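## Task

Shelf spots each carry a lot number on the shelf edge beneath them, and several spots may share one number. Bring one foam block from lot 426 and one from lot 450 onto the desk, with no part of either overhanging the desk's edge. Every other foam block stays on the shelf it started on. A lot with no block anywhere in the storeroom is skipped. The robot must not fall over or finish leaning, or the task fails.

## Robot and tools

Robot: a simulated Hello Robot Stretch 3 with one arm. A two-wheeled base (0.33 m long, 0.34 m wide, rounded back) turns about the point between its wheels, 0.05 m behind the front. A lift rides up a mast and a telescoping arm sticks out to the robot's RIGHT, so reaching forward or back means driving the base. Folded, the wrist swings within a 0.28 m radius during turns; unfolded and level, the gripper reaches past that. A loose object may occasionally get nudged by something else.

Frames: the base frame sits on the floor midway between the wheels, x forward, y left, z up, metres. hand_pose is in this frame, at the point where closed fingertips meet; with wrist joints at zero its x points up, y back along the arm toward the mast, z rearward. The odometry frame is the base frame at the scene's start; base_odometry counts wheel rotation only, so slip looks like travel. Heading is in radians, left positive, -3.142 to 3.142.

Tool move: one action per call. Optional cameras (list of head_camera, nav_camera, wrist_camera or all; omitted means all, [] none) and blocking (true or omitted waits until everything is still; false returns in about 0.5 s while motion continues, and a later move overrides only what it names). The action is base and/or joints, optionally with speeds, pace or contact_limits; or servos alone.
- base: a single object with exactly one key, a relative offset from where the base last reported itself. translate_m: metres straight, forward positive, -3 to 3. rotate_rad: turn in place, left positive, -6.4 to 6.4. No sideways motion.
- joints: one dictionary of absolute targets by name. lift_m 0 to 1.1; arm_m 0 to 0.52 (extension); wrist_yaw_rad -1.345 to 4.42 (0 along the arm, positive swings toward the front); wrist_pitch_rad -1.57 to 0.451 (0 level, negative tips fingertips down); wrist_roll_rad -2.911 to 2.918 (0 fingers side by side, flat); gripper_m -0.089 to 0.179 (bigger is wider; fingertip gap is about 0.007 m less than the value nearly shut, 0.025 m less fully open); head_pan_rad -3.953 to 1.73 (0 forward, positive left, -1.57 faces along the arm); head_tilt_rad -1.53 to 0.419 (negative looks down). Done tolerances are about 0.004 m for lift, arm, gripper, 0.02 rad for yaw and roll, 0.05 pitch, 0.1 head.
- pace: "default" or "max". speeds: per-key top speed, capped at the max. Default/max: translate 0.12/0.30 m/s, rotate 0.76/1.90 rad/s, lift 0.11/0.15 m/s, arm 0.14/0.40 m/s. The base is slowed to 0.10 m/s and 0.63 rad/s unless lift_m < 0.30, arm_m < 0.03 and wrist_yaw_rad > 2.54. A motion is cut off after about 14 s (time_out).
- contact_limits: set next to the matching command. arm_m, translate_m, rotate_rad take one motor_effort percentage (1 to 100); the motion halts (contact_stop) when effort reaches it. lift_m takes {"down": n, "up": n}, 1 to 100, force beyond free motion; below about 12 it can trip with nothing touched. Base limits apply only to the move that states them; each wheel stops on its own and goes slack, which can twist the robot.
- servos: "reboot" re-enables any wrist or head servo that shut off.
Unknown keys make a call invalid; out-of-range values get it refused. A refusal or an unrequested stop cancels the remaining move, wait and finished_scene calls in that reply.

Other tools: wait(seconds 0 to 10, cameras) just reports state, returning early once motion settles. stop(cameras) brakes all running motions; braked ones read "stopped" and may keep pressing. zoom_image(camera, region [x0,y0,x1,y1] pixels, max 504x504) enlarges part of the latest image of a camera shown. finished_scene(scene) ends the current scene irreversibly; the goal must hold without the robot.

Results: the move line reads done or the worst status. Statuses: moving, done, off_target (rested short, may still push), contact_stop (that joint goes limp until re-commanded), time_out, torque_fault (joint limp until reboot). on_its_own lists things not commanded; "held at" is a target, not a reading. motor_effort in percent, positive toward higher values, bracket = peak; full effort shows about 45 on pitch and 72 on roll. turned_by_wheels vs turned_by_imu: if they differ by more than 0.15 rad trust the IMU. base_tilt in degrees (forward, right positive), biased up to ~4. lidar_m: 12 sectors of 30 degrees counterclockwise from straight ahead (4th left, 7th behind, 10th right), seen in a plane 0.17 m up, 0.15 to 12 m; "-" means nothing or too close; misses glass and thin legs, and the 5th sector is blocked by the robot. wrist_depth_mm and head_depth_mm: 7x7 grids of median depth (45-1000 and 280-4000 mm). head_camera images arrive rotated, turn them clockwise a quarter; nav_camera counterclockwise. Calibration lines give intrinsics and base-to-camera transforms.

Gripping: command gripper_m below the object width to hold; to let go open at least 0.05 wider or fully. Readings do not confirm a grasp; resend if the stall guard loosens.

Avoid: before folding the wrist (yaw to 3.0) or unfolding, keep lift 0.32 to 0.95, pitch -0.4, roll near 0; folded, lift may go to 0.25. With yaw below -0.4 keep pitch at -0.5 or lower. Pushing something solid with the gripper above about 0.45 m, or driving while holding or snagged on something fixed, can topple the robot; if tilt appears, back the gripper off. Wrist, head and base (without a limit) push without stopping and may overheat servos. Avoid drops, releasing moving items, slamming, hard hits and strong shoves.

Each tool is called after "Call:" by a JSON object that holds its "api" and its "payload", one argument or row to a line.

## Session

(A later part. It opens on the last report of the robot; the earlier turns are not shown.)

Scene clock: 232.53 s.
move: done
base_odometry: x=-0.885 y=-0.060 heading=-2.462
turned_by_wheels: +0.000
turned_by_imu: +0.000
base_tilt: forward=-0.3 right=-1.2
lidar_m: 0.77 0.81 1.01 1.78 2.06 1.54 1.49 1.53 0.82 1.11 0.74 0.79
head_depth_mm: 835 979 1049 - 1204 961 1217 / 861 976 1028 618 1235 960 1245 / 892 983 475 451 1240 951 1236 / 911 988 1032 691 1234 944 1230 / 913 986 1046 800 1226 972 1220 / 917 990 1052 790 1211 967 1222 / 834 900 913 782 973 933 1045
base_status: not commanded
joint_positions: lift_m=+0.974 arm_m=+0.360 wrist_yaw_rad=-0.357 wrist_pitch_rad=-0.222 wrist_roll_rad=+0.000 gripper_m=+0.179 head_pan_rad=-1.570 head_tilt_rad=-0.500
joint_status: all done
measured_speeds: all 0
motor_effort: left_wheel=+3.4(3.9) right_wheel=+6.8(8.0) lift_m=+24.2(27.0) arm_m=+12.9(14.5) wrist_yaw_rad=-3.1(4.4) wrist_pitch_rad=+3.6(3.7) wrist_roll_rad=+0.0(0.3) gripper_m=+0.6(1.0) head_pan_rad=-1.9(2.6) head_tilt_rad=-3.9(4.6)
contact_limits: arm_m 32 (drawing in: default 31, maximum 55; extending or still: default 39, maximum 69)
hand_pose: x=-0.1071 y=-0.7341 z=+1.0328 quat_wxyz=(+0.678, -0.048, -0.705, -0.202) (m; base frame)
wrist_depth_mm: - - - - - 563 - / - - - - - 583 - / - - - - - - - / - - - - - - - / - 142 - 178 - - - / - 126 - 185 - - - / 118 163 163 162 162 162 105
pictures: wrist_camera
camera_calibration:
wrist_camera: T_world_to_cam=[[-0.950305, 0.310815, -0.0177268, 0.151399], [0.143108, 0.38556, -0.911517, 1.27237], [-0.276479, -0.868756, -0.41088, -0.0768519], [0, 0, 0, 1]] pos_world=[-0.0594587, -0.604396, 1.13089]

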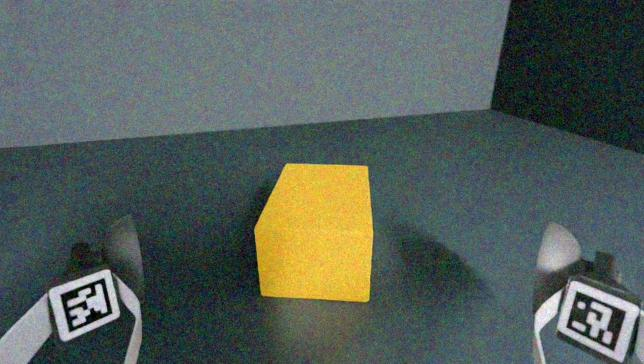

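Call:
{"api": "move", "payload": {
  "joints": {"arm_m": 0.412},
  "contact_limits": {"arm_m": 32},
  "cameras": ["wrist_camera"]
}}

Scene clock: 239.20 s.
move: done
base_odometry: x=-0.885 y=-0.060 heading=-2.462
turned_by_wheels: +0.000
turned_by_imu: +0.000
base_tilt: forward=-0.3 right=-1.3
lidar_m: 0.77 0.80 1.01 1.78 2.06 1.54 1.49 1.53 0.83 1.11 0.74 0.79
head_depth_mm: 836 981 1055 298 1240 963 1217 / 860 981 471 679 1232 960 1237 / 894 984 515 685 1241 949 1234 / 904 984 1032 688 1226 947 1224 / 911 991 1047 803 1221 973 1225 / 915 984 1049 793 1205 960 1215 / 833 902 914 783 975 930 1044
base_status: not commanded
joint_positions: lift_m=+0.974 arm_m=+0.412 wrist_yaw_rad=-0.357 wrist_pitch_rad=-0.222 wrist_roll_rad=+0.000 gripper_m=+0.179 head_pan_rad=-1.570 head_tilt_rad=-0.500
joint_status: all done
measured_speeds: all 0
motor_effort: left_wheel=+3.8(4.0) right_wheel=+6.9(7.9) lift_m=+24.8(25.5) arm_m=+12.7(14.2) wrist_yaw_rad=-2.9(4.0) wrist_pitch_rad=+3.5(3.7) wrist_roll_rad=+0.0(0.3) gripper_m=+0.6(1.1) head_pan_rad=-1.6(2.4) head_tilt_rad=-3.0(4.0)
contact_limits: arm_m 32 (drawing in: default 31, maximum 55; extending or still: default 39, maximum 69)
hand_pose: x=-0.1071 y=-0.7861 z=+1.0328 quat_wxyz=(+0.678, -0.048, -0.705, -0.202) (m; base frame)
wrist_depth_mm: - - - - - 518 - / - - - - - - - / - - - - - - - / - - - - - - - / - 143 - 169 169 - - / - 126 - 135 135 - - / 118 163 163 138 134 161 105
pictures: wrist_camera
camera_calibration:
wrist_camera: T_world_to_cam=[[-0.950305, 0.310815, -0.0177268, 0.167561], [0.143108, 0.38556, -0.911517, 1.29241], [-0.276479, -0.868756, -0.41088, -0.122027], [0, 0, 0, 1]] pos_world=[-0.0594587, -0.656396, 1.13089]

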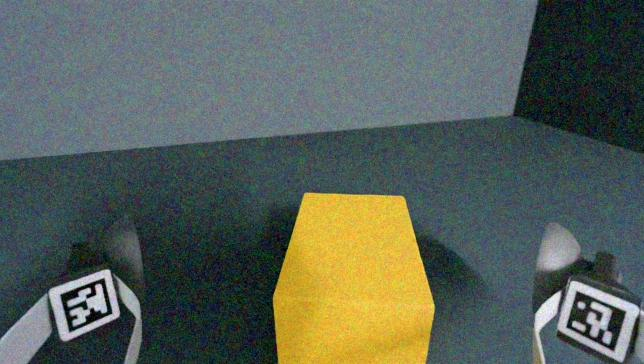

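Call:
{"api": "move", "payload": {
  "joints": {"arm_m": 0.424},
  "contact_limits": {"arm_m": 32},
  "cameras": []
}}

Call:
{"api": "move", "payload": {
  "joints": {"gripper_m": 0.022},
  "cameras": ["wrist_camera"]
}}

Call:
{"api": "move", "payload": {
  "joints": {"lift_m": 1.03},
  "speeds": {"lift_m": 0.05},
  "cameras": ["wrist_camera"]
}}

Scene clock: 250.43 s.
move: done
base_odometry: x=-0.885 y=-0.060 heading=-2.462
turned_by_wheels: +0.000
turned_by_imu: +0.000
base_tilt: forward=-0.3 right=-1.1
lidar_m: 0.77 0.81 1.01 1.78 2.07 1.54 1.49 1.53 0.83 1.11 0.74 0.79
head_depth_mm: 835 976 1052 301 1239 965 1214 / 865 978 470 686 1237 957 1243 / 890 981 513 684 1239 955 1240 / 911 985 1034 690 1227 948 1227 / 912 988 1048 805 1224 972 1219 / 916 988 1047 794 1204 967 1218 / 836 904 918 783 974 930 1045
base_status: not commanded
joint_positions: lift_m=+0.974 arm_m=+0.424 wrist_yaw_rad=-0.357 wrist_pitch_rad=-0.222 wrist_roll_rad=+0.000 gripper_m=+0.179 head_pan_rad=-1.570 head_tilt_rad=-0.500
joint_status: all done
measured_speeds: all 0
motor_effort: left_wheel=+3.6(3.9) right_wheel=+7.0(7.8) lift_m=+25.3(26.5) arm_m=+13.4(14.7) wrist_yaw_rad=-2.4(3.6) wrist_pitch_rad=+3.6(3.7) wrist_roll_rad=-0.1(0.2) gripper_m=+0.8(1.0) head_pan_rad=-1.5(2.0) head_tilt_rad=-3.0(3.4)
contact_limits: arm_m 32 (drawing in: default 31, maximum 55; extending or still: default 39, maximum 69)
hand_pose: x=-0.1071 y=-0.7981 z=+1.0328 quat_wxyz=(+0.678, -0.048, -0.705, -0.202) (m; base frame)
wrist_depth_mm: - - - - - 502 - / - - - - - 526 - / - - - - - - - / - - - - - - - / - 143 - 169 169 - - / - 126 - 135 135 - - / 118 163 163 122 119 162 105
pictures: none
No camera images: "cameras" was empty.

Scene clock: 252.53 s.
move: done
base_odometry: x=-0.885 y=-0.060 heading=-2.462
turned_by_wheels: +0.000
turned_by_imu: +0.000
base_tilt: forward=-0.2 right=-1.1
lidar_m: 0.77 0.80 1.01 1.78 2.06 1.54 1.50 1.53 0.83 1.11 0.74 0.79
head_depth_mm: 835 979 1046 301 1238 965 1216 / 864 977 470 695 1244 955 1239 / 890 982 515 685 1244 954 1234 / 912 987 1030 687 1233 949 1226 / 913 988 1047 801 1223 967 1226 / 913 990 1049 790 1211 966 1213 / 833 901 917 785 977 934 1042
base_status: not commanded
joint_positions: lift_m=+0.974 arm_m=+0.424 wrist_yaw_rad=-0.359 wrist_pitch_rad=-0.218 wrist_roll_rad=+0.000 gripper_m=+0.023 head_pan_rad=-1.570 head_tilt_rad=-0.500
joint_status: all done
measured_speeds: all 0
motor_effort: left_wheel=+2.8(3.7) right_wheel=+7.3(7.8) lift_m=+26.6(27.1) arm_m=+10.8(12.9) wrist_yaw_rad=-1.9(4.6) wrist_pitch_rad=+2.9(3.7) wrist_roll_rad=-0.1(0.3) gripper_m=-14.2(86.0) head_pan_rad=-1.0(2.0) head_tilt_rad=-2.1(3.4)
contact_limits: arm_m 32 (drawing in: default 31, maximum 55; extending or still: default 39, maximum 69)
hand_pose: x=-0.1075 y=-0.7983 z=+1.0337 quat_wxyz=(+0.678, -0.049, -0.705, -0.202) (m; base frame)
wrist_depth_mm: - - - - - 497 - / - - - - - 531 - / - - - - - - - / - - - - - - - / - - 153 171 155 - - / - - 128 137 126 - - / 165 97 159 125 123 158 163
pictures: wrist_camera
camera_calibration:
wrist_camera: T_world_to_cam=[[-0.949885, 0.312111, -0.0174983, 0.171806], [0.142401, 0.382198, -0.913042, 1.29681], [-0.278282, -0.869777, -0.407489, -0.136853], [0, 0, 0, 1]] pos_world=[-0.059556, -0.668294, 1.13129]

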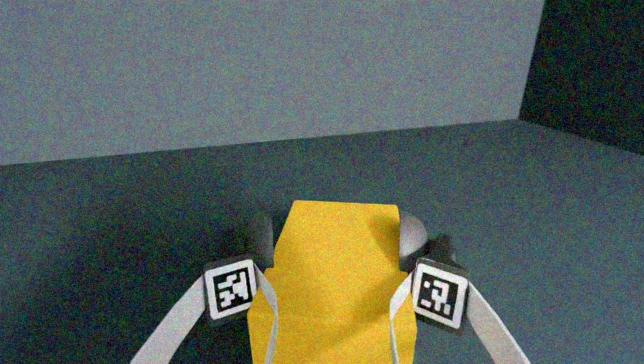

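Scene clock: 254.20 s.
move: done
base_odometry: x=-0.885 y=-0.060 heading=-2.462
turned_by_wheels: +0.000
turned_by_imu: +0.000
base_tilt: forward=-0.3 right=-1.2
lidar_m: 0.77 0.80 1.01 1.78 2.06 1.54 1.50 1.53 0.82 1.11 0.74 0.79
head_depth_mm: 838 978 345 787 1241 969 1213 / 860 970 467 781 1242 956 1237 / 892 963 480 767 1239 953 1230 / 910 975 512 760 1234 947 1228 / 913 985 1044 802 1221 972 1225 / 913 989 1050 792 1207 967 1211 / 834 903 913 782 974 932 1043
base_status: not commanded
joint_positions: lift_m=+1.030 arm_m=+0.424 wrist_yaw_rad=-0.359 wrist_pitch_rad=-0.218 wrist_roll_rad=+0.000 gripper_m=+0.023 head_pan_rad=-1.570 head_tilt_rad=-0.500
joint_status: all done
measured_speeds: all 0
motor_effort: left_wheel=+3.3(3.9) right_wheel=+7.8(7.9) lift_m=+29.8(31.9) arm_m=+9.5(11.0) wrist_yaw_rad=-1.0(2.7) wrist_pitch_rad=+2.9(3.0) wrist_roll_rad=+0.1(0.3) gripper_m=-14.2(14.5) head_pan_rad=-1.3(2.1) head_tilt_rad=-2.1(3.5)
contact_limits: arm_m 32 (drawing in: default 31, maximum 55; extending or still: default 39, maximum 69)
hand_pose: x=-0.1075 y=-0.7983 z=+1.0897 quat_wxyz=(+0.678, -0.049, -0.705, -0.202) (m; base frame)
wrist_depth_mm: - - - - - 498 - / - - - - - 530 - / - - - - - 560 - / - - - - - - - / - - 153 169 156 - - / - - 128 137 127 - - / - - 126 125 122 - -
pictures: wrist_camera
camera_calibration:
wrist_camera: T_world_to_cam=[[-0.949885, 0.312111, -0.0174983, 0.172786], [0.142401, 0.382198, -0.913042, 1.34794], [-0.278282, -0.869777, -0.407489, -0.114033], [0, 0, 0, 1]] pos_world=[-0.059556, -0.668294, 1.18729]

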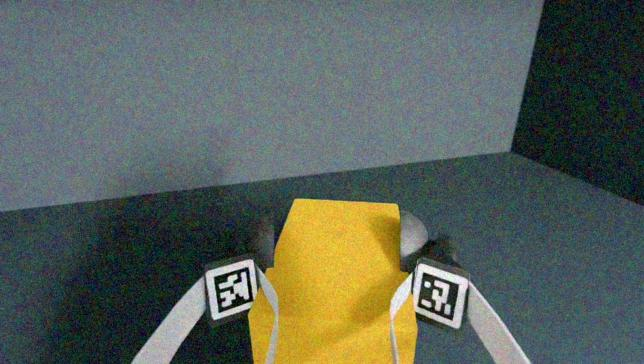

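Call:
{"api": "move", "payload": {
  "joints": {"arm_m": 0.0},
  "speeds": {"arm_m": 0.1},
  "cameras": []
}}

Call:
{"api": "move", "payload": {
  "base": {"translate_m": -0.5},
  "joints": {"wrist_yaw_rad": 0.0, "lift_m": 0.85},
  "cameras": ["wrist_camera"]
}}

Call:
{"api": "move", "payload": {
  "base": {"rotate_rad": 1.571},
  "joints": {"head_tilt_rad": -0.6},
  "cameras": []
}}

Call:
{"api": "move", "payload": {
  "base": {"translate_m": 1.2},
  "cameras": ["head_camera", "wrist_camera"]
}}

Scene clock: 273.03 s.
move: done
base_odometry: x=-0.885 y=-0.060 heading=-2.462
turned_by_wheels: +0.000
turned_by_imu: +0.000
base_tilt: forward=-0.3 right=-1.2
lidar_m: 0.77 0.80 1.01 1.78 2.07 1.54 1.50 1.54 0.82 1.11 0.74 0.79
head_depth_mm: 832 981 1054 - - - - / 857 977 1051 837 - - - / 885 984 1050 821 - - - / 910 986 1046 766 1232 946 - / 911 980 1052 805 1221 970 1224 / 914 985 1053 794 1211 968 1219 / 834 903 912 782 974 933 1047
base_status: not commanded
joint_positions: lift_m=+1.030 arm_m=+0.001 wrist_yaw_rad=-0.359 wrist_pitch_rad=-0.218 wrist_roll_rad=+0.000 gripper_m=+0.023 head_pan_rad=-1.570 head_tilt_rad=-0.500
joint_status: all done
measured_speeds: all 0
motor_effort: left_wheel=+3.5(3.8) right_wheel=+6.5(8.0) lift_m=+25.4(29.8) arm_m=-12.6(15.1) wrist_yaw_rad=-1.8(2.8) wrist_pitch_rad=+2.8(3.0) wrist_roll_rad=+0.1(0.3) gripper_m=-14.4(14.7) head_pan_rad=-0.2(1.8) head_tilt_rad=-1.8(2.5)
hand_pose: x=-0.1075 y=-0.3749 z=+1.0897 quat_wxyz=(+0.678, -0.049, -0.705, -0.202) (m; base frame)
wrist_depth_mm: - - - - 865 - - / - - - - - - - / - - - - - - - / - - - - - - - / - - 155 170 155 - - / - - 128 137 127 - - / - - 125 125 122 734 -
pictures: none
No camera images: "cameras" was empty.

Scene clock: 279.17 s.
move: done
base_odometry: x=-0.496 y=+0.254 heading=-2.462
turned_by_wheels: +0.000
turned_by_imu: +0.000
base_tilt: forward=-0.3 right=-1.2
lidar_m: 1.27 1.32 1.26 3.58 1.38 1.03 1.00 1.05 1.13 0.64 1.15 1.05
head_depth_mm: 828 967 1037 790 1224 964 1213 / 523 949 1043 781 1230 956 1245 / 525 568 620 681 834 811 284 / 766 963 1022 686 842 479 282 / 901 975 1031 750 1220 942 1223 / 904 976 1033 749 1210 939 1210 / 904 980 1041 785 1209 936 1212
base_status: done
joint_positions: lift_m=+0.850 arm_m=+0.001 wrist_yaw_rad=-0.003 wrist_pitch_rad=-0.218 wrist_roll_rad=+0.000 gripper_m=+0.023 head_pan_rad=-1.570 head_tilt_rad=-0.500
joint_status: all done
measured_speeds: all 0
motor_effort: left_wheel=-3.1(12.0) right_wheel=-8.1(11.8) lift_m=+24.8(26.6) arm_m=-9.1(12.6) wrist_yaw_rad=+1.6(5.3) wrist_pitch_rad=+2.9(3.0) wrist_roll_rad=-0.3(0.3) gripper_m=-14.4(14.6) head_pan_rad=-0.8(1.4) head_tilt_rad=-1.1(2.4)
hand_pose: x=-0.0222 y=-0.3905 z=+0.9097 quat_wxyz=(+0.703, +0.076, -0.703, -0.078) (m; base frame)
wrist_depth_mm: - - - - - - - / - - - - - - - / - - - - - - - / - - - 198 - - - / - - 153 170 155 - - / - - 128 137 127 - - / - 97 125 125 122 - -
pictures: wrist_camera
camera_calibration:
wrist_camera: T_world_to_cam=[[-0.999108, -0.0384025, -0.0175352, -0.0145736], [0.000347601, 0.407866, -0.913042, 1.02244], [0.0422151, -0.912234, -0.407489, 0.181633], [0, 0, 0, 1]] pos_world=[-0.0225837, -0.251885, 1.00729]

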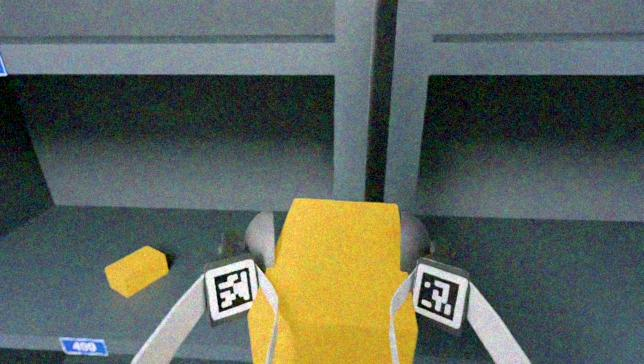

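Scene clock: 282.77 s.
move: done
base_odometry: x=-0.496 y=+0.254 heading=-0.891
turned_by_wheels: +1.571
turned_by_imu: +1.545
base_tilt: forward=-0.3 right=-1.1
lidar_m: 3.59 1.40 1.04 1.00 1.04 1.13 0.64 1.14 1.05 1.26 1.32 1.26
head_depth_mm: 1032 1143 1282 1440 1644 1503 1347 / 1041 1137 1261 1422 1638 1495 - / 1041 1141 1263 1415 1598 466 325 / 1036 1141 1269 1421 1556 298 300 / 1043 1146 1272 1418 1619 1460 1224 / 1044 1147 1267 1428 1624 1460 1216 / 1044 1146 1266 1427 1626 1445 1217
base_status: done
joint_positions: lift_m=+0.850 arm_m=+0.001 wrist_yaw_rad=-0.003 wrist_pitch_rad=-0.218 wrist_roll_rad=+0.000 gripper_m=+0.023 head_pan_rad=-1.570 head_tilt_rad=-0.600
joint_status: all done
measured_speeds: all 0
motor_effort: left_wheel=-9.2(12.5) right_wheel=+8.6(13.1) lift_m=+25.4(25.8) arm_m=-12.4(12.7) wrist_yaw_rad=+1.5(3.2) wrist_pitch_rad=+2.9(3.0) wrist_roll_rad=+0.0(0.3) gripper_m=-14.3(14.6) head_pan_rad=-0.4(1.1) head_tilt_rad=-5.1(8.6)
hand_pose: x=-0.0221 y=-0.3905 z=+0.9097 quat_wxyz=(+0.703, +0.076, -0.703, -0.078) (m; base frame)
wrist_depth_mm: - - - - - - - / - - - - 954 - - / - - - - - - - / - - - - - - - / - - - 170 170 - - / - - 128 137 127 - - / - 106 128 125 123 - -
pictures: none
No camera images: "cameras" was empty.

Scene clock: 295.90 s.
move: done
base_odometry: x=+0.258 y=-0.680 heading=-0.892
turned_by_wheels: +0.000
turned_by_imu: +0.001
base_tilt: forward=-0.4 right=-1.1
lidar_m: 2.44 1.38 1.02 0.98 1.02 1.42 1.83 1.80 0.84 0.83 0.73 1.33
head_depth_mm: 1071 1169 1293 1452 871 733 1339 / 1069 1173 1300 1124 835 729 - / 1069 1173 1300 1114 826 467 324 / 1068 1175 1301 1098 820 298 300 / 1069 1176 1302 1085 816 1344 1218 / 1070 1175 1309 1076 812 1167 1221 / 1065 1179 1308 1068 806 1026 1184
base_status: done
joint_positions: lift_m=+0.850 arm_m=+0.001 wrist_yaw_rad=-0.003 wrist_pitch_rad=-0.218 wrist_roll_rad=+0.000 gripper_m=+0.023 head_pan_rad=-1.570 head_tilt_rad=-0.600
joint_status: not commanded
measured_speeds: all 0
motor_effort: left_wheel=+0.3(10.3) right_wheel=+10.2(13.7) lift_m=+27.8(28.0) arm_m=-5.6(12.4) wrist_yaw_rad=+2.4(3.7) wrist_pitch_rad=+2.9(3.0) wrist_roll_rad=-0.3(0.3) gripper_m=-14.4(14.7) head_pan_rad=+0.9(1.1) head_tilt_rad=-3.4(5.8)
hand_pose: x=-0.0221 y=-0.3905 z=+0.9097 quat_wxyz=(+0.703, +0.076, -0.703, -0.078) (m; base frame)
wrist_depth_mm: - - - - - - - / - - - - - - - / - - - - - - - / - - - - - - - / - - 153 170 155 - - / - - 128 137 127 - - / - - 125 125 122 - -
pictures: head_camera (sideways), wrist_camera
camera_calibration:
head_camera: T_world_to_cam=[[-0.0466892, 0.520161, -0.852791, 1.12529], [0.997496, -0.0211159, -0.0674913, 0.0813558], [-0.0531138, -0.853807, -0.517873, 0.629846], [0, 0, 0, 1]] pos_world=[0.0048404, -0.0458481, 1.29131]
wrist_camera: T_world_to_cam=[[-0.9991, -0.0386254, -0.0175235, -0.0146415], [0.000246123, 0.407862, -0.913043, 1.02244], [0.0424138, -0.912226, -0.407486, 0.181636], [0, 0, 0, 1]] pos_world=[-0.0225839, -0.251885, 1.00729]

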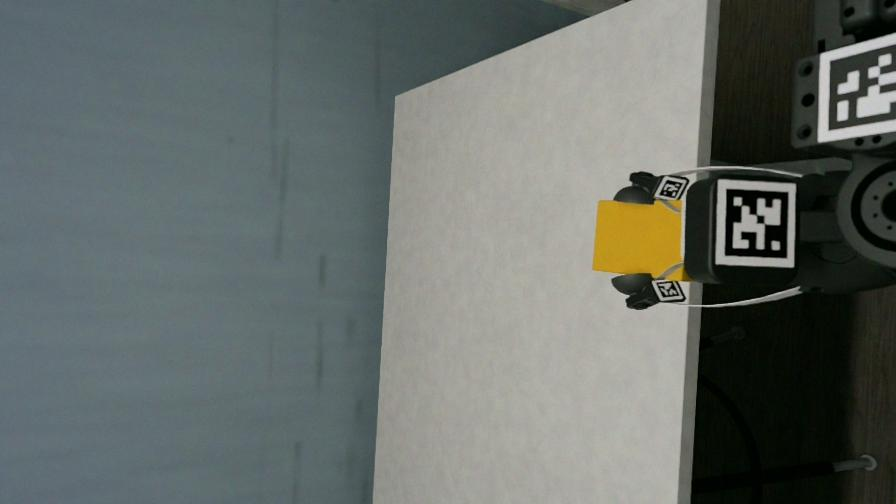

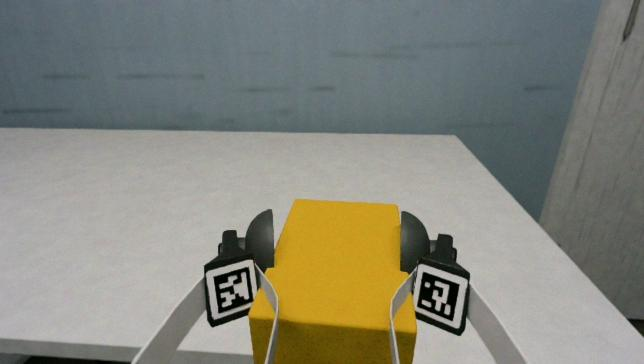

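Call:
{"api": "move", "payload": {
  "joints": {"arm_m": 0.28},
  "cameras": []
}}

Call:
{"api": "move", "payload": {
  "joints": {"lift_m": 0.72},
  "cameras": []
}}

Call:
{"api": "move", "payload": {
  "joints": {"lift_m": 0.675},
  "speeds": {"lift_m": 0.03},
  "contact_limits": {"lift_m": {"down": 13}},
  "cameras": ["wrist_camera"]
}}

Scene clock: 307.27 s.
move: done
base_odometry: x=+0.258 y=-0.680 heading=-0.892
turned_by_wheels: +0.000
turned_by_imu: +0.000
base_tilt: forward=-0.2 right=-1.1
lidar_m: 2.44 1.38 1.01 0.98 1.02 1.41 1.84 1.79 0.84 0.84 0.72 1.33
head_depth_mm: 1074 1170 1299 1459 360 288 - / 1061 1173 1294 1075 359 687 1235 / 1067 1170 1296 441 446 724 1207 / 1068 1170 1305 536 510 721 1225 / 1071 1176 1308 1087 814 1347 1220 / 1070 1173 1309 1074 809 1160 1214 / 1074 1176 1311 1070 803 1019 1185
base_status: not commanded
joint_positions: lift_m=+0.850 arm_m=+0.280 wrist_yaw_rad=-0.003 wrist_pitch_rad=-0.218 wrist_roll_rad=+0.000 gripper_m=+0.023 head_pan_rad=-1.570 head_tilt_rad=-0.600
joint_status: all done
measured_speeds: all 0
motor_effort: left_wheel=+0.3(0.8) right_wheel=+9.9(11.2) lift_m=+28.7(29.2) arm_m=+12.4(14.8) wrist_yaw_rad=+0.9(3.2) wrist_pitch_rad=+2.8(3.1) wrist_roll_rad=-0.1(0.4) gripper_m=-14.2(14.6) head_pan_rad=+1.1(1.3) head_tilt_rad=-2.6(3.6)
hand_pose: x=-0.0221 y=-0.6699 z=+0.9097 quat_wxyz=(+0.703, +0.076, -0.703, -0.078) (m; base frame)
wrist_depth_mm: - - - - - - - / - - - - - - - / - - - - - - - / - - - - - - - / - - 153 169 155 - - / - - 128 137 127 - - / - - 125 125 122 - -
pictures: none
No camera images: "cameras" was empty.

Scene clock: 309.27 s.
move: done
base_odometry: x=+0.258 y=-0.680 heading=-0.892
turned_by_wheels: +0.000
turned_by_imu: +0.000
base_tilt: forward=-0.2 right=-1.2
lidar_m: 2.44 1.38 1.02 0.98 1.02 1.42 1.83 1.79 0.84 0.83 0.73 1.33
head_depth_mm: 1066 1174 1296 1455 873 734 1217 / 1062 1173 1295 1126 834 426 352 / 1069 1171 1295 1108 518 511 1209 / 1069 1171 1306 1101 602 696 1227 / 1070 1169 1307 1086 815 1350 1226 / 1071 1174 1312 1080 812 1168 1218 / 1073 1179 1314 1063 804 1026 1185
base_status: not commanded
joint_positions: lift_m=+0.720 arm_m=+0.280 wrist_yaw_rad=-0.003 wrist_pitch_rad=-0.218 wrist_roll_rad=+0.000 gripper_m=+0.023 head_pan_rad=-1.570 head_tilt_rad=-0.600
joint_status: all done
measured_speeds: all 0
motor_effort: left_wheel=+0.2(0.8) right_wheel=+10.1(10.8) lift_m=+26.0(26.8) arm_m=+8.2(12.3) wrist_yaw_rad=+1.7(3.1) wrist_pitch_rad=+3.0(3.0) wrist_roll_rad=+0.2(0.2) gripper_m=-14.4(14.5) head_pan_rad=+1.5(1.6) head_tilt_rad=-2.6(3.0)
hand_pose: x=-0.0221 y=-0.6699 z=+0.7797 quat_wxyz=(+0.703, +0.076, -0.703, -0.078) (m; base frame)
wrist_depth_mm: - - - - - - - / - - - - - - - / - - - - - - - / - - - - - - - / - - 153 170 155 - - / - - 128 137 127 - - / - - 125 125 122 - -
pictures: none
No camera images: "cameras" was empty.

Scene clock: 311.20 s.
move: done
base_odometry: x=+0.258 y=-0.680 heading=-0.892
turned_by_wheels: +0.000
turned_by_imu: +0.000
base_tilt: forward=-0.4 right=-1.3
lidar_m: 2.44 1.38 1.02 0.98 1.03 1.41 1.83 1.80 0.84 0.83 0.73 1.33
head_depth_mm: 1067 1170 1305 1463 875 735 1249 / 1070 1172 1302 1123 837 511 386 / 1068 1172 1307 1118 829 526 1200 / 1069 1181 1308 1103 780 557 1230 / 1076 1172 1310 1093 819 1353 1223 / 1077 1174 1307 1084 813 1167 1220 / 1072 1179 1310 1070 807 1026 1187
base_status: not commanded
joint_positions: lift_m=+0.675 arm_m=+0.280 wrist_yaw_rad=-0.002 wrist_pitch_rad=-0.116 wrist_roll_rad=+0.000 gripper_m=+0.023 head_pan_rad=-1.570 head_tilt_rad=-0.600
joint_status: all done
measured_speeds: all 0
on_its_own: wrist_pitch_rad is at rest, and its effort (-15.8) is outside its rest range (-8 to +12)
motor_effort: left_wheel=+0.5(0.8) right_wheel=+4.7(11.0) lift_m=+13.0(26.2) arm_m=+3.7(8.4) wrist_yaw_rad=+1.9(3.0) wrist_pitch_rad=-15.8(16.1) wrist_roll_rad=-0.3(0.5) gripper_m=-14.1(14.6) head_pan_rad=+0.7(1.4) head_tilt_rad=-2.6(2.9)
contact_limits: lift_m down 13 (down: maximum 72; up: maximum 65)
hand_pose: x=-0.0221 y=-0.6767 z=+0.7600 quat_wxyz=(+0.706, +0.041, -0.706, -0.042) (m; base frame)
wrist_depth_mm: - - - - - - - / - - - - - - - / - - - - - - - / - - - - - - - / - - 152 167 153 - - / - - 128 134 125 - - / - - - 119 117 - -
pictures: wrist_camera
camera_calibration:
wrist_camera: T_world_to_cam=[[-0.999096, -0.040392, -0.0132526, -0.0326543], [-0.0000543611, 0.312963, -0.949765, 0.966149], [0.0425105, -0.948906, -0.312683, -0.237317], [0, 0, 0, 1]] pos_world=[-0.0224838, -0.52888, 0.842977]

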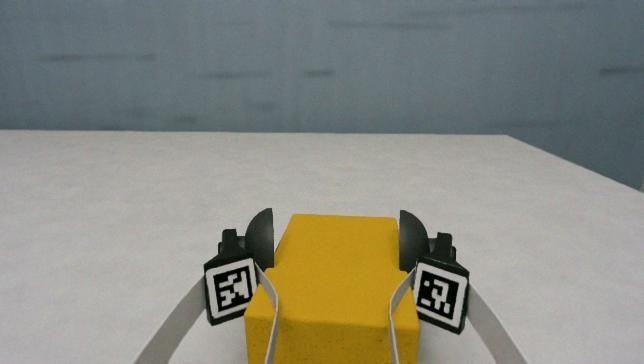

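Call:
{"api": "move", "payload": {
  "joints": {"lift_m": 0.697},
  "speeds": {"lift_m": 0.03},
  "cameras": []
}}

Call:
{"api": "move", "payload": {
  "joints": {"gripper_m": 0.14},
  "cameras": ["wrist_camera"]
}}

Call:
{"api": "move", "payload": {
  "joints": {"arm_m": 0.03, "lift_m": 0.705},
  "cameras": ["head_camera", "wrist_camera"]
}}

Scene clock: 320.70 s.
move: done
base_odometry: x=+0.258 y=-0.680 heading=-0.892
turned_by_wheels: +0.000
turned_by_imu: +0.000
base_tilt: forward=-0.3 right=-1.3
lidar_m: 2.44 1.38 1.02 0.98 1.02 1.42 1.83 1.79 0.84 0.83 0.73 1.33
head_depth_mm: 1060 1167 1298 1459 873 732 1249 / 1070 1168 1298 1122 835 459 374 / 1068 1168 1301 1107 829 521 1204 / 1071 1171 1305 1103 613 676 1225 / 1074 1179 1301 1089 816 1336 1224 / 1072 1177 1303 1080 807 1166 1218 / 1074 1175 1314 1068 805 1025 1193
base_status: not commanded
joint_positions: lift_m=+0.697 arm_m=+0.280 wrist_yaw_rad=-0.002 wrist_pitch_rad=-0.192 wrist_roll_rad=+0.000 gripper_m=+0.023 head_pan_rad=-1.570 head_tilt_rad=-0.600
joint_status: all done
measured_speeds: all 0
motor_effort: left_wheel=+0.6(0.9) right_wheel=+4.7(5.9) lift_m=+28.2(28.4) arm_m=+0.7(3.0) wrist_yaw_rad=+1.3(3.2) wrist_pitch_rad=-1.9(15.9) wrist_roll_rad=-0.2(0.2) gripper_m=-14.5(14.5) head_pan_rad=+1.0(1.9) head_tilt_rad=-1.4(2.1)
hand_pose: x=-0.0221 y=-0.6719 z=+0.7632 quat_wxyz=(+0.704, +0.067, -0.704, -0.069) (m; base frame)
wrist_depth_mm: - - - - - - - / - - - - - - - / - - - - - - - / - - - - - - - / - - 152 173 156 - - / - - 128 137 126 - - / - - 120 121 119 - -
pictures: none
No camera images: "cameras" was empty.

Scene clock: 322.40 s.
move: done
base_odometry: x=+0.258 y=-0.680 heading=-0.892
turned_by_wheels: +0.000
turned_by_imu: +0.000
base_tilt: forward=-0.3 right=-1.1
lidar_m: 2.44 1.38 1.02 0.98 1.02 1.42 1.83 1.80 0.84 0.83 0.73 1.33
head_depth_mm: 1061 1168 1300 1461 872 734 1251 / 1066 1169 1296 1119 837 459 373 / 1062 1168 1298 1112 788 519 1200 / 1065 1176 1302 1101 614 674 1225 / 1071 1172 1305 1088 800 1341 1229 / 1068 1177 1303 1079 813 1169 1216 / 1076 1178 1306 1069 804 1023 1183
base_status: not commanded
joint_positions: lift_m=+0.697 arm_m=+0.280 wrist_yaw_rad=-0.002 wrist_pitch_rad=-0.213 wrist_roll_rad=+0.000 gripper_m=+0.140 head_pan_rad=-1.570 head_tilt_rad=-0.600
joint_status: all done
measured_speeds: all 0
motor_effort: left_wheel=+0.5(0.9) right_wheel=+5.1(5.7) lift_m=+24.4(28.7) arm_m=+5.5(6.0) wrist_yaw_rad=+0.5(2.7) wrist_pitch_rad=+1.9(2.1) wrist_roll_rad=-0.1(0.3) gripper_m=+0.6(82.5) head_pan_rad=+0.8(1.8) head_tilt_rad=-1.1(2.1)
hand_pose: x=-0.0221 y=-0.6703 z=+0.7579 quat_wxyz=(+0.703, +0.075, -0.703, -0.076) (m; base frame)
wrist_depth_mm: - - - - - - - / - - - - - - - / - - - - - - - / - - - - - - - / - 147 - 162 162 142 - / - 125 135 130 124 120 - / - 120 125 122 120 - 112
pictures: wrist_camera
camera_calibration:
wrist_camera: T_world_to_cam=[[-0.999096, -0.0388441, -0.0172821, -0.0283283], [0.000144416, 0.403389, -0.915028, 0.996464], [0.0425149, -0.914204, -0.403019, -0.140249], [0, 0, 0, 1]] pos_world=[-0.022484, -0.531279, 0.854781]

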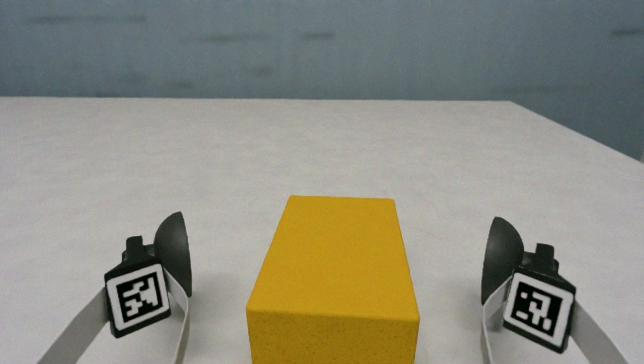

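Scene clock: 325.47 s.
move: done
base_odometry: x=+0.258 y=-0.680 heading=-0.892
turned_by_wheels: +0.000
turned_by_imu: +0.000
base_tilt: forward=-0.4 right=-1.3
lidar_m: 2.44 1.38 1.02 0.98 1.02 1.42 1.83 1.79 0.84 0.83 0.73 1.33
head_depth_mm: 1057 1172 1294 1464 873 734 1252 / 1064 1171 1298 1122 837 729 1246 / 1068 1169 1304 1111 828 702 1205 / 1068 1169 1298 1097 785 720 398 / 1064 1179 1312 1095 817 713 1219 / 1071 1183 1304 1082 812 1169 1215 / 1073 1180 1311 1072 805 1026 1183
base_status: not commanded
joint_positions: lift_m=+0.705 arm_m=+0.030 wrist_yaw_rad=-0.002 wrist_pitch_rad=-0.214 wrist_roll_rad=+0.000 gripper_m=+0.140 head_pan_rad=-1.570 head_tilt_rad=-0.600
joint_status: all done
measured_speeds: all 0
motor_effort: left_wheel=-0.2(0.9) right_wheel=+5.2(5.7) lift_m=+25.3(30.9) arm_m=-11.9(13.6) wrist_yaw_rad=+1.8(3.1) wrist_pitch_rad=+2.1(2.2) wrist_roll_rad=+0.0(0.5) gripper_m=+0.9(1.2) head_pan_rad=+1.5(2.1) head_tilt_rad=-1.1(2.1)
hand_pose: x=-0.0221 y=-0.4202 z=+0.7657 quat_wxyz=(+0.703, +0.075, -0.703, -0.077) (m; base frame)
wrist_depth_mm: - - - - - - - / - - - - - - - / - - - - - - - / - - - - - - - / - 147 - - - 142 - / - 126 - - - 120 - / 105 983 - - - 989 986
pictures: head_camera (sideways), wrist_camera
camera_calibration:
head_camera: T_world_to_cam=[[-0.0466892, 0.520161, -0.852791, 1.12529], [0.997496, -0.0211159, -0.0674913, 0.0813558], [-0.0531138, -0.853807, -0.517873, 0.629846], [0, 0, 0, 1]] pos_world=[0.0048404, -0.0458481, 1.29131]
wrist_camera: T_world_to_cam=[[-0.999096, -0.0388293, -0.0173109, -0.0184517], [0.000140468, 0.404171, -0.914684, 0.902769], [0.042513, -0.913859, -0.4038, 0.092256], [0, 0, 0, 1]] pos_world=[-0.022484, -0.28128, 0.862682]

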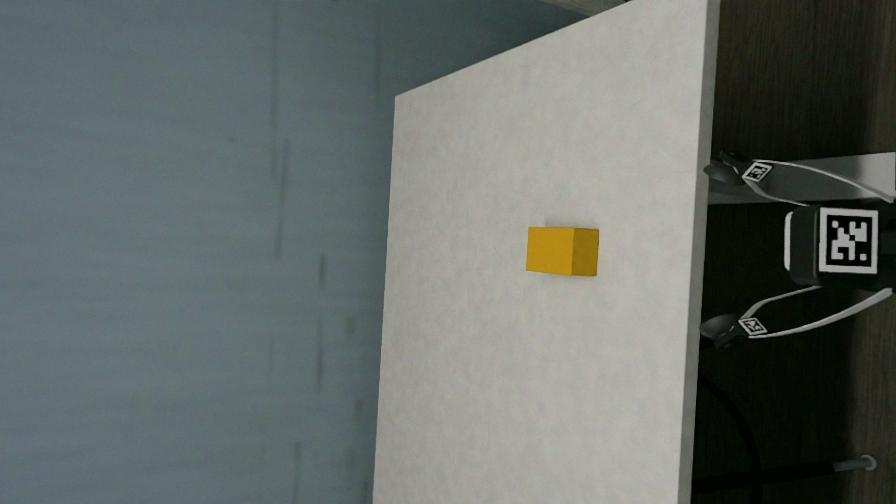

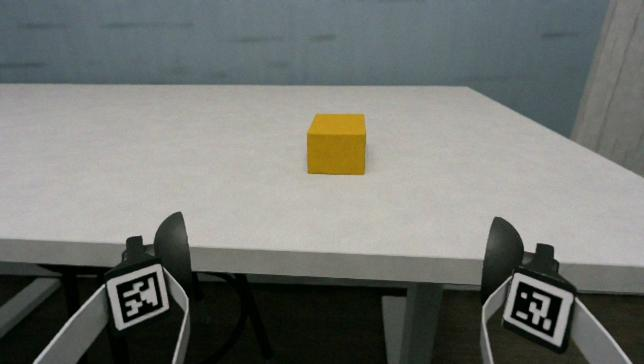

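Call:
{"api": "move", "payload": {
  "joints": {"lift_m": 0.85, "arm_m": 0.0, "wrist_pitch_rad": -0.4, "gripper_m": 0.05},
  "cameras": []
}}

Call:
{"api": "move", "payload": {
  "joints": {"wrist_yaw_rad": 3.0},
  "cameras": []
}}

Call:
{"api": "move", "payload": {
  "joints": {"lift_m": 0.27, "head_pan_rad": 0.0, "head_tilt_rad": -0.4},
  "cameras": ["nav_camera"]
}}

Call:
{"api": "move", "payload": {
  "base": {"translate_m": 1.91},
  "speeds": {"translate_m": 0.25},
  "cameras": []
}}

Call:
{"api": "move", "payload": {
  "base": {"rotate_rad": 1.571},
  "cameras": ["nav_camera"]
}}

Scene clock: 347.20 s.
move: done
base_odometry: x=+0.258 y=-0.680 heading=-0.892
turned_by_wheels: +0.000
turned_by_imu: +0.000
base_tilt: forward=-0.3 right=-1.3
lidar_m: 2.44 1.38 1.02 0.98 1.03 1.41 1.83 1.80 0.84 0.83 0.73 1.33
head_depth_mm: 1067 1169 1294 1462 875 731 1351 / 1072 1171 1290 1121 834 729 - / 1064 1171 1299 1110 827 683 348 / 1066 1175 1302 1100 788 329 307 / 1071 1175 1299 1089 819 717 1217 / 1069 1171 1304 1083 810 1167 1217 / 1073 1178 1309 1067 809 1024 1185
base_status: not commanded
joint_positions: lift_m=+0.850 arm_m=+0.001 wrist_yaw_rad=-0.002 wrist_pitch_rad=-0.413 wrist_roll_rad=+0.000 gripper_m=+0.050 head_pan_rad=-1.570 head_tilt_rad=-0.600
joint_status: all done
measured_speeds: all 0
motor_effort: left_wheel=+0.3(1.0) right_wheel=+5.0(6.0) lift_m=+29.3(32.3) arm_m=-11.7(13.5) wrist_yaw_rad=+2.1(2.9) wrist_pitch_rad=+1.9(3.9) wrist_roll_rad=+0.2(0.3) gripper_m=+0.4(79.7) head_pan_rad=+1.9(2.2) head_tilt_rad=+0.1(1.4)
hand_pose: x=-0.0221 y=-0.3706 z=+0.8639 quat_wxyz=(+0.692, +0.144, -0.692, -0.146) (m; base frame)
wrist_depth_mm: - - - - - - - / - - - - - - - / - - - - - - - / - - - - - - - / - - - - 148 - - / - - 126 - 124 - - / - 100 - - 999 - -
pictures: none
No camera images: "cameras" was empty.

Scene clock: 349.70 s.
move: done
base_odometry: x=+0.258 y=-0.680 heading=-0.892
turned_by_wheels: +0.000
turned_by_imu: +0.000
base_tilt: forward=-0.2 right=-1.2
lidar_m: 2.44 1.37 1.02 0.98 1.03 1.41 1.83 1.79 0.84 0.83 0.73 1.33
head_depth_mm: 1066 1164 1294 1461 873 732 1344 / 1059 1168 1295 1119 836 728 - / 1069 1165 1302 1114 831 726 1262 / 1065 1178 1298 1098 784 720 1283 / 1071 1174 1308 1089 816 1352 1285 / 1070 1173 1304 1077 812 1165 1242 / 1072 1177 1310 1068 807 1019 1185
base_status: not commanded
joint_positions: lift_m=+0.850 arm_m=+0.001 wrist_yaw_rad=+2.997 wrist_pitch_rad=-0.413 wrist_roll_rad=+0.000 gripper_m=+0.050 head_pan_rad=-1.570 head_tilt_rad=-0.600
joint_status: all done
measured_speeds: all 0
motor_effort: left_wheel=+0.1(1.0) right_wheel=+5.4(5.7) lift_m=+28.3(29.1) arm_m=-11.5(12.5) wrist_yaw_rad=+2.8(5.5) wrist_pitch_rad=+2.0(2.0) wrist_roll_rad=+0.0(0.3) gripper_m=+0.2(1.1) head_pan_rad=+1.7(2.5) head_tilt_rad=+0.3(1.0)
hand_pose: x=+0.0112 y=+0.0772 z=+0.8639 quat_wxyz=(+0.195, +0.700, +0.095, +0.680) (m; base frame)
wrist_depth_mm: - 137 - - - - - / - 147 - - - - - / - 162 - - - - - / - 185 - - - - - / - - 198 - - - - / - - 127 - 125 - - / - - 276 - - - -
pictures: none
No camera images: "cameras" was empty.

Scene clock: 355.80 s.
move: done
base_odometry: x=+0.258 y=-0.680 heading=-0.892
turned_by_wheels: +0.000
turned_by_imu: +0.000
base_tilt: forward=-0.4 right=-1.2
lidar_m: 2.44 1.38 1.02 0.98 1.02 1.42 1.83 1.79 0.85 0.83 0.73 1.33
head_depth_mm: 2044 2177 2344 2523 2441 1814 1411 / 2068 2180 2326 2520 2430 1795 1426 / 2068 2210 2337 2520 2437 1779 1422 / 2058 2199 2324 2513 2406 1768 1408 / 2067 2178 2344 2499 2380 1765 1402 / 2068 2185 2316 2521 2371 1749 1391 / 2070 2172 2327 2502 2344 1733 1391
base_status: not commanded
joint_positions: lift_m=+0.270 arm_m=+0.001 wrist_yaw_rad=+2.997 wrist_pitch_rad=-0.413 wrist_roll_rad=+0.000 gripper_m=+0.050 head_pan_rad=+0.000 head_tilt_rad=-0.399
joint_status: all done
measured_speeds: all 0
motor_effort: left_wheel=+0.6(1.0) right_wheel=+4.8(5.9) lift_m=+24.0(28.8) arm_m=-10.8(12.4) wrist_yaw_rad=+2.1(3.4) wrist_pitch_rad=+2.1(2.1) wrist_roll_rad=-0.3(0.3) gripper_m=+0.3(0.9) head_pan_rad=-2.6(5.4) head_tilt_rad=-3.8(7.7)
hand_pose: x=+0.0112 y=+0.0771 z=+0.2837 quat_wxyz=(+0.195, +0.700, +0.095, +0.680) (m; base frame)
wrist_depth_mm: - 137 - - - - - / - 148 - - - - - / 897 162 852 890 881 868 840 / 717 185 647 697 695 680 682 / 586 566 198 575 573 567 560 / 501 495 127 296 126 483 479 / 271 256 255 260 413 422 420
pictures: nav_camera (sideways)
camera_calibration:
nav_camera: T_world_to_cam=[[0.363866, 0.017086, 0.931294, -1.17117], [0.0157172, -0.999802, 0.012202, 0.0341484], [0.931319, 0.0101975, -0.364063, 0.421374], [0, 0, 0, 1]] pos_world=[0.0331793, 0.0498553, 1.2437]

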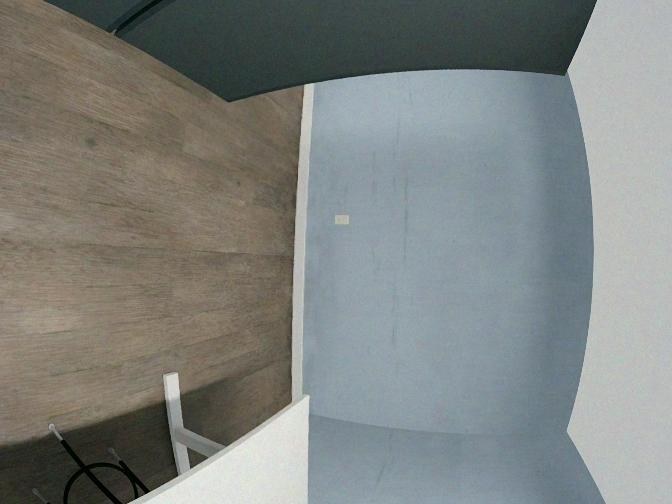

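Scene clock: 365.83 s.
move: done
base_odometry: x=+1.458 y=-2.166 heading=-0.892
turned_by_wheels: +0.000
turned_by_imu: +0.001
base_tilt: forward=-0.4 right=-1.2
lidar_m: 0.55 0.57 0.79 2.28 1.21 1.38 3.73 1.22 1.20 1.33 0.76 0.56
head_depth_mm: 431 458 490 526 569 618 679 / 432 459 489 527 568 617 679 / 431 458 491 527 570 619 678 / 431 459 491 526 569 619 677 / 431 459 490 527 570 620 678 / 431 460 491 527 570 619 680 / 432 459 491 529 570 620 679
base_status: done
joint_positions: lift_m=+0.270 arm_m=+0.001 wrist_yaw_rad=+2.997 wrist_pitch_rad=-0.413 wrist_roll_rad=+0.000 gripper_m=+0.050 head_pan_rad=+0.000 head_tilt_rad=-0.400
joint_status: not commanded
measured_speeds: all 0
motor_effort: left_wheel=+1.2(11.5) right_wheel=+10.6(14.7) lift_m=+27.7(30.1) arm_m=-9.6(11.4) wrist_yaw_rad=+2.7(3.4) wrist_pitch_rad=+2.0(2.2) wrist_roll_rad=+0.0(0.3) gripper_m=+0.8(1.0) head_pan_rad=-2.8(3.7) head_tilt_rad=-3.0(4.6)
hand_pose: x=+0.0111 y=+0.0771 z=+0.2837 quat_wxyz=(+0.195, +0.700, +0.095, +0.680) (m; base frame)
wrist_depth_mm: - 137 - - - - - / - 147 - - - - - / 906 161 854 883 880 821 - / 716 185 651 699 696 679 649 / 589 565 198 570 572 567 560 / 502 497 127 297 125 484 482 / 270 256 255 259 412 421 420
pictures: none
No camera images: "cameras" was empty.

Scene clock: 369.20 s.
move: done
base_odometry: x=+1.458 y=-2.166 heading=+0.679
turned_by_wheels: +1.571
turned_by_imu: +1.545
base_tilt: forward=-0.3 right=-1.2
lidar_m: 2.13 1.07 1.36 3.71 1.88 1.20 1.33 0.78 0.57 0.55 0.57 0.78
head_depth_mm: 1548 1530 1494 1461 1444 1409 1345 / 2026 2133 2172 2125 2070 1732 1413 / 2033 2194 2326 2478 2429 1798 1407 / 2031 2176 2303 2483 2378 1776 1405 / 2043 2170 2304 2465 2388 1757 1393 / 2040 2181 2297 2464 2352 1763 1394 / 2030 2151 2261 2386 1475 1522 1352
base_status: done
joint_positions: lift_m=+0.270 arm_m=+0.001 wrist_yaw_rad=+2.997 wrist_pitch_rad=-0.413 wrist_roll_rad=+0.000 gripper_m=+0.050 head_pan_rad=+0.000 head_tilt_rad=-0.400
joint_status: not commanded
measured_speeds: all 0
motor_effort: left_wheel=-7.8(13.1) right_wheel=+8.1(13.1) lift_m=+27.3(28.6) arm_m=-12.4(13.1) wrist_yaw_rad=+2.6(3.5) wrist_pitch_rad=+2.0(2.1) wrist_roll_rad=+0.0(0.3) gripper_m=+0.6(0.9) head_pan_rad=-2.9(3.7) head_tilt_rad=-3.1(4.6)
hand_pose: x=+0.0111 y=+0.0771 z=+0.2837 quat_wxyz=(+0.195, +0.700, +0.095, +0.680) (m; base frame)
wrist_depth_mm: - 137 - - - - - / - 147 - - - - - / 861 162 845 890 855 849 860 / 710 186 649 691 694 687 682 / 583 571 198 578 569 568 566 / 497 494 127 295 125 488 484 / 269 256 254 259 418 421 420
pictures: nav_camera (sideways)
camera_calibration:
nav_camera: T_world_to_cam=[[0.364958, 0.0170455, 0.930868, -1.17063], [0.0156239, -0.999804, 0.0121823, 0.0341772], [0.930893, 0.0100978, -0.365152, 0.422842], [0, 0, 0, 1]] pos_world=[0.033076, 0.0498547, 1.24369]

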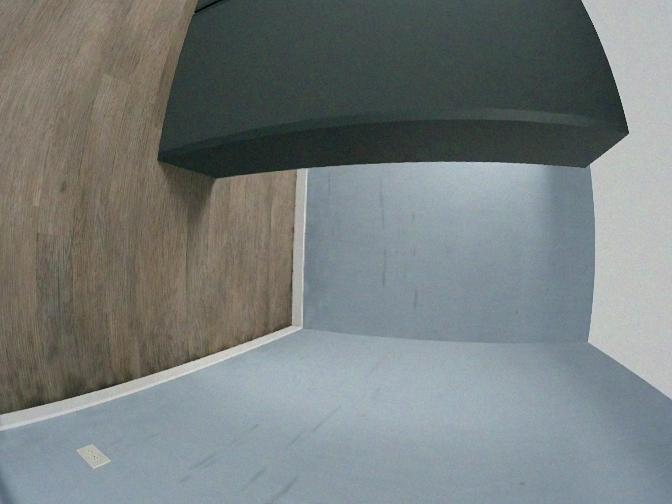

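Call:
{"api": "move", "payload": {
  "base": {"translate_m": 1.6},
  "cameras": []
}}

Scene clock: 394.93 s.
move: time_out
base_odometry: x=+2.701 y=-1.164 heading=+0.678
turned_by_wheels: +0.000
turned_by_imu: +0.001
base_tilt: forward=-0.3 right=-1.3
lidar_m: 0.83 0.87 1.19 1.35 0.59 0.66 2.14 0.78 0.57 0.55 0.57 0.78
head_depth_mm: 684 726 776 839 906 982 1076 / 685 725 777 835 902 979 1076 / 683 728 776 835 899 982 1072 / 682 727 775 830 899 977 1071 / 683 725 777 831 897 977 1066 / 682 725 771 831 899 978 1070 / 681 724 773 828 899 971 1066
base_status: translate_m time_out (by the wheels' count: +1.5966 of +1.6000)
joint_positions: lift_m=+0.270 arm_m=+0.001 wrist_yaw_rad=+2.997 wrist_pitch_rad=-0.413 wrist_roll_rad=+0.000 gripper_m=+0.050 head_pan_rad=+0.000 head_tilt_rad=-0.400
joint_status: not commanded
measured_speeds: all 0
motor_effort: left_wheel=-0.6(8.8) right_wheel=-0.5(13.9) lift_m=+23.8(26.7) arm_m=-5.6(11.6) wrist_yaw_rad=+2.4(4.0) wrist_pitch_rad=+2.0(2.1) wrist_roll_rad=+0.0(0.3) gripper_m=+0.0(1.0) head_pan_rad=-2.7(3.5) head_tilt_rad=-2.6(4.3)
hand_pose: x=+0.0111 y=+0.0771 z=+0.2837 quat_wxyz=(+0.195, +0.700, +0.095, +0.680) (m; base frame)
wrist_depth_mm: - 137 - - - - - / - 148 - - - - - / - 162 813 889 871 877 858 / - 178 651 700 696 683 672 / 569 543 198 576 568 566 562 / 498 502 127 297 125 484 484 / 270 257 255 258 413 424 418
pictures: none
No camera images: "cameras" was empty.

Call:
{"api": "move", "payload": {
  "base": {"translate_m": 0.42},
  "cameras": []
}}

Call:
{"api": "move", "payload": {
  "base": {"rotate_rad": -1.571},
  "joints": {"head_pan_rad": -2.4, "head_tilt_rad": -0.35},
  "cameras": ["head_camera", "nav_camera"]
}}

Call:
{"api": "move", "payload": {
  "base": {"translate_m": -1.0},
  "cameras": ["head_camera", "nav_camera"]
}}

Scene clock: 406.47 s.
move: done
base_odometry: x=+3.028 y=-0.900 heading=+0.678
turned_by_wheels: +0.000
turned_by_imu: +0.000
base_tilt: forward=-0.4 right=-1.2
lidar_m: 0.42 0.43 0.60 1.64 1.47 0.75 2.14 0.78 0.57 0.55 0.57 0.43
head_depth_mm: 321 342 365 392 424 461 505 / 321 341 365 392 424 462 505 / 320 341 364 391 423 460 504 / 320 340 364 391 423 459 504 / 319 339 364 391 421 459 503 / 319 339 363 390 421 457 502 / 319 339 362 389 420 456 500
base_status: done
joint_positions: lift_m=+0.270 arm_m=+0.001 wrist_yaw_rad=+2.997 wrist_pitch_rad=-0.413 wrist_roll_rad=+0.000 gripper_m=+0.050 head_pan_rad=+0.000 head_tilt_rad=-0.400
joint_status: not commanded
measured_speeds: all 0
motor_effort: left_wheel=+4.5(9.3) right_wheel=+5.0(13.9) lift_m=+27.8(27.9) arm_m=-3.0(5.1) wrist_yaw_rad=+1.7(3.8) wrist_pitch_rad=+2.1(2.2) wrist_roll_rad=+0.1(0.3) gripper_m=+0.3(1.0) head_pan_rad=-2.4(3.5) head_tilt_rad=-2.1(3.7)
hand_pose: x=+0.0111 y=+0.0771 z=+0.2837 quat_wxyz=(+0.195, +0.700, +0.095, +0.680) (m; base frame)
wrist_depth_mm: - 137 - - - - 477 / - 147 - - - - 479 / 823 161 854 878 864 685 469 / 714 186 641 697 689 664 493 / 592 565 198 576 572 569 477 / 499 498 127 296 126 481 466 / 270 257 253 258 414 421 420
pictures: none
No camera images: "cameras" was empty.

Scene clock: 409.83 s.
move: done
base_odometry: x=+3.028 y=-0.900 heading=-0.892
turned_by_wheels: -1.571
turned_by_imu: -1.546
base_tilt: forward=-0.4 right=-1.2
lidar_m: 0.55 0.57 0.43 0.42 0.44 0.61 1.76 1.45 0.75 2.02 0.77 0.57
head_depth_mm: 1231 1273 1356 1483 1952 1838 1490 / 1331 1338 1434 1480 1528 1651 1476 / 1414 1371 1568 1216 1588 1597 1430 / 1304 1059 1464 1083 1577 1166 1385 / 1174 697 1308 894 1322 1026 962 / 654 697 740 792 855 922 1003 / 740 793 854 923 1007 1099 1217
base_status: done
joint_positions: lift_m=+0.270 arm_m=+0.001 wrist_yaw_rad=+2.997 wrist_pitch_rad=-0.413 wrist_roll_rad=+0.000 gripper_m=+0.050 head_pan_rad=-2.403 head_tilt_rad=-0.350
joint_status: all done
measured_speeds: all 0
motor_effort: left_wheel=+7.6(12.4) right_wheel=-9.1(13.3) lift_m=+29.1(29.7) arm_m=-10.3(10.3) wrist_yaw_rad=+0.7(3.3) wrist_pitch_rad=+2.0(2.1) wrist_roll_rad=+0.2(0.3) gripper_m=+0.6(0.8) head_pan_rad=+4.0(5.4) head_tilt_rad=+4.4(10.4)
hand_pose: x=+0.0111 y=+0.0771 z=+0.2837 quat_wxyz=(+0.195, +0.700, +0.095, +0.680) (m; base frame)
wrist_depth_mm: 400 137 415 429 434 445 458 / 437 148 452 468 474 486 496 / 474 162 481 509 521 527 539 / 520 186 223 550 - - - / 547 549 197 556 536 565 564 / 503 498 127 298 125 486 483 / 269 256 255 259 413 421 423
pictures: head_camera (sideways), nav_camera (sideways)
camera_calibration:
head_camera: T_world_to_cam=[[0.185258, 0.231396, -0.955058, 1.25734], [0.643841, -0.762809, -0.0599279, 0.0737502], [-0.742394, -0.603803, -0.290299, 0.337901], [0, 0, 0, 1]] pos_world=[-0.02956, -0.0306611, 1.30335]
nav_camera: T_world_to_cam=[[-0.223495, -0.226707, 0.947974, -1.18937], [-0.684478, 0.728918, 0.0129472, 0.0375158], [-0.69393, -0.645974, -0.318086, 0.371488], [0, 0, 0, 1]] pos_world=[0.0176486, -0.057012, 1.24517]

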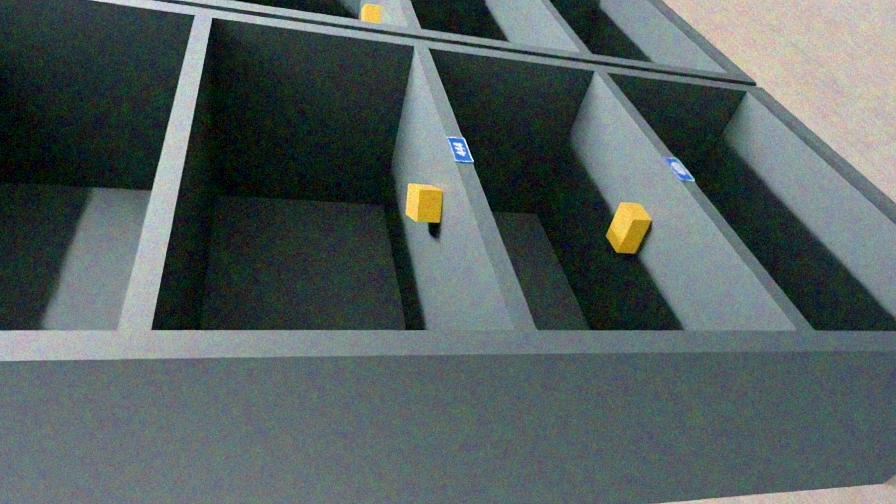

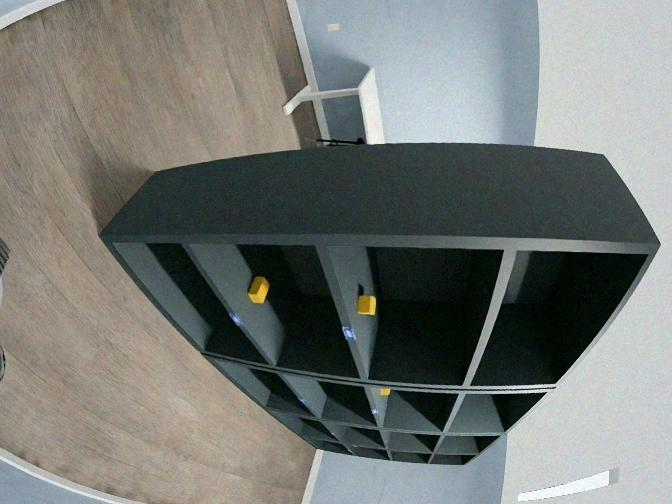

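Scene clock: 419.47 s.
move: done
base_odometry: x=+2.400 y=-0.122 heading=-0.892
turned_by_wheels: +0.000
turned_by_imu: -0.001
base_tilt: forward=-0.3 right=-1.2
lidar_m: 1.54 0.61 0.45 0.43 0.45 0.63 1.82 1.41 0.67 1.02 0.75 1.59
head_depth_mm: 1172 1230 1303 1433 1821 1866 1488 / 1270 1293 1380 1395 1478 1589 1490 / 1361 1361 1501 1219 1574 1290 1393 / 1281 1049 1438 1079 1558 1169 1380 / 1140 1092 1289 1064 1391 1115 1264 / 581 613 647 681 724 771 813 / 539 582 624 676 698 808 838
base_status: done
joint_positions: lift_m=+0.270 arm_m=+0.001 wrist_yaw_rad=+2.997 wrist_pitch_rad=-0.413 wrist_roll_rad=+0.000 gripper_m=+0.050 head_pan_rad=-2.400 head_tilt_rad=-0.350
joint_status: not commanded
measured_speeds: all 0
motor_effort: left_wheel=-5.7(11.3) right_wheel=-5.3(15.2) lift_m=+23.7(29.5) arm_m=-8.3(12.8) wrist_yaw_rad=+1.8(3.4) wrist_pitch_rad=+2.0(2.1) wrist_roll_rad=-0.3(0.4) gripper_m=+0.5(1.1) head_pan_rad=+3.2(4.2) head_tilt_rad=+5.2(5.8)
hand_pose: x=+0.0111 y=+0.0771 z=+0.2837 quat_wxyz=(+0.195, +0.700, +0.095, +0.680) (m; base frame)
wrist_depth_mm: 414 137 429 445 455 459 469 / 449 147 461 477 492 500 513 / 488 162 503 522 528 535 - / 537 185 190 - - - - / 551 549 198 563 552 566 564 / 503 501 127 297 126 484 480 / 269 257 255 259 413 421 422
pictures: head_camera (sideways), nav_camera (sideways)
camera_calibration:
head_camera: T_world_to_cam=[[0.184652, 0.231884, -0.955057, 1.25734], [0.645831, -0.761124, -0.0599322, 0.0737208], [-0.740814, -0.605739, -0.290301, 0.337907], [0, 0, 0, 1]] pos_world=[-0.0294559, -0.0307639, 1.30335]
nav_camera: T_world_to_cam=[[-0.222895, -0.227288, 0.947976, -1.18939], [-0.686428, 0.727083, 0.0129285, 0.0375523], [-0.692196, -0.647835, -0.31808, 0.371408], [0, 0, 0, 1]] pos_world=[0.0177543, -0.0570272, 1.24517]

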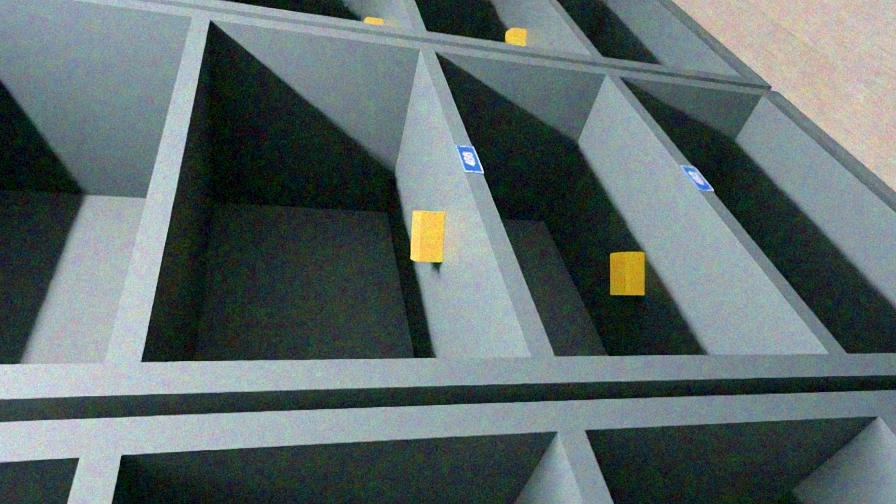

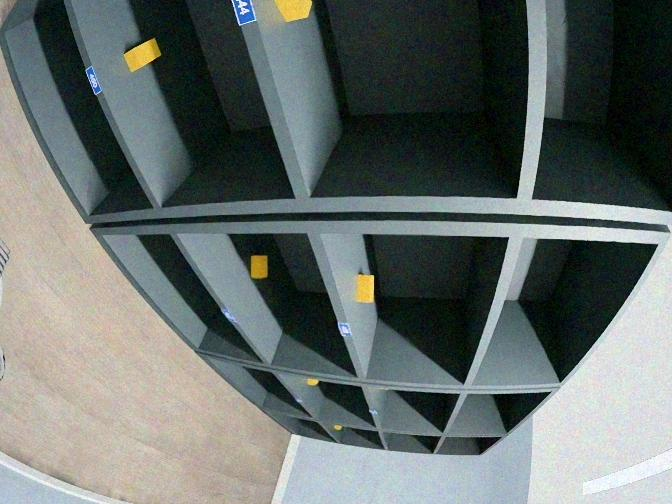

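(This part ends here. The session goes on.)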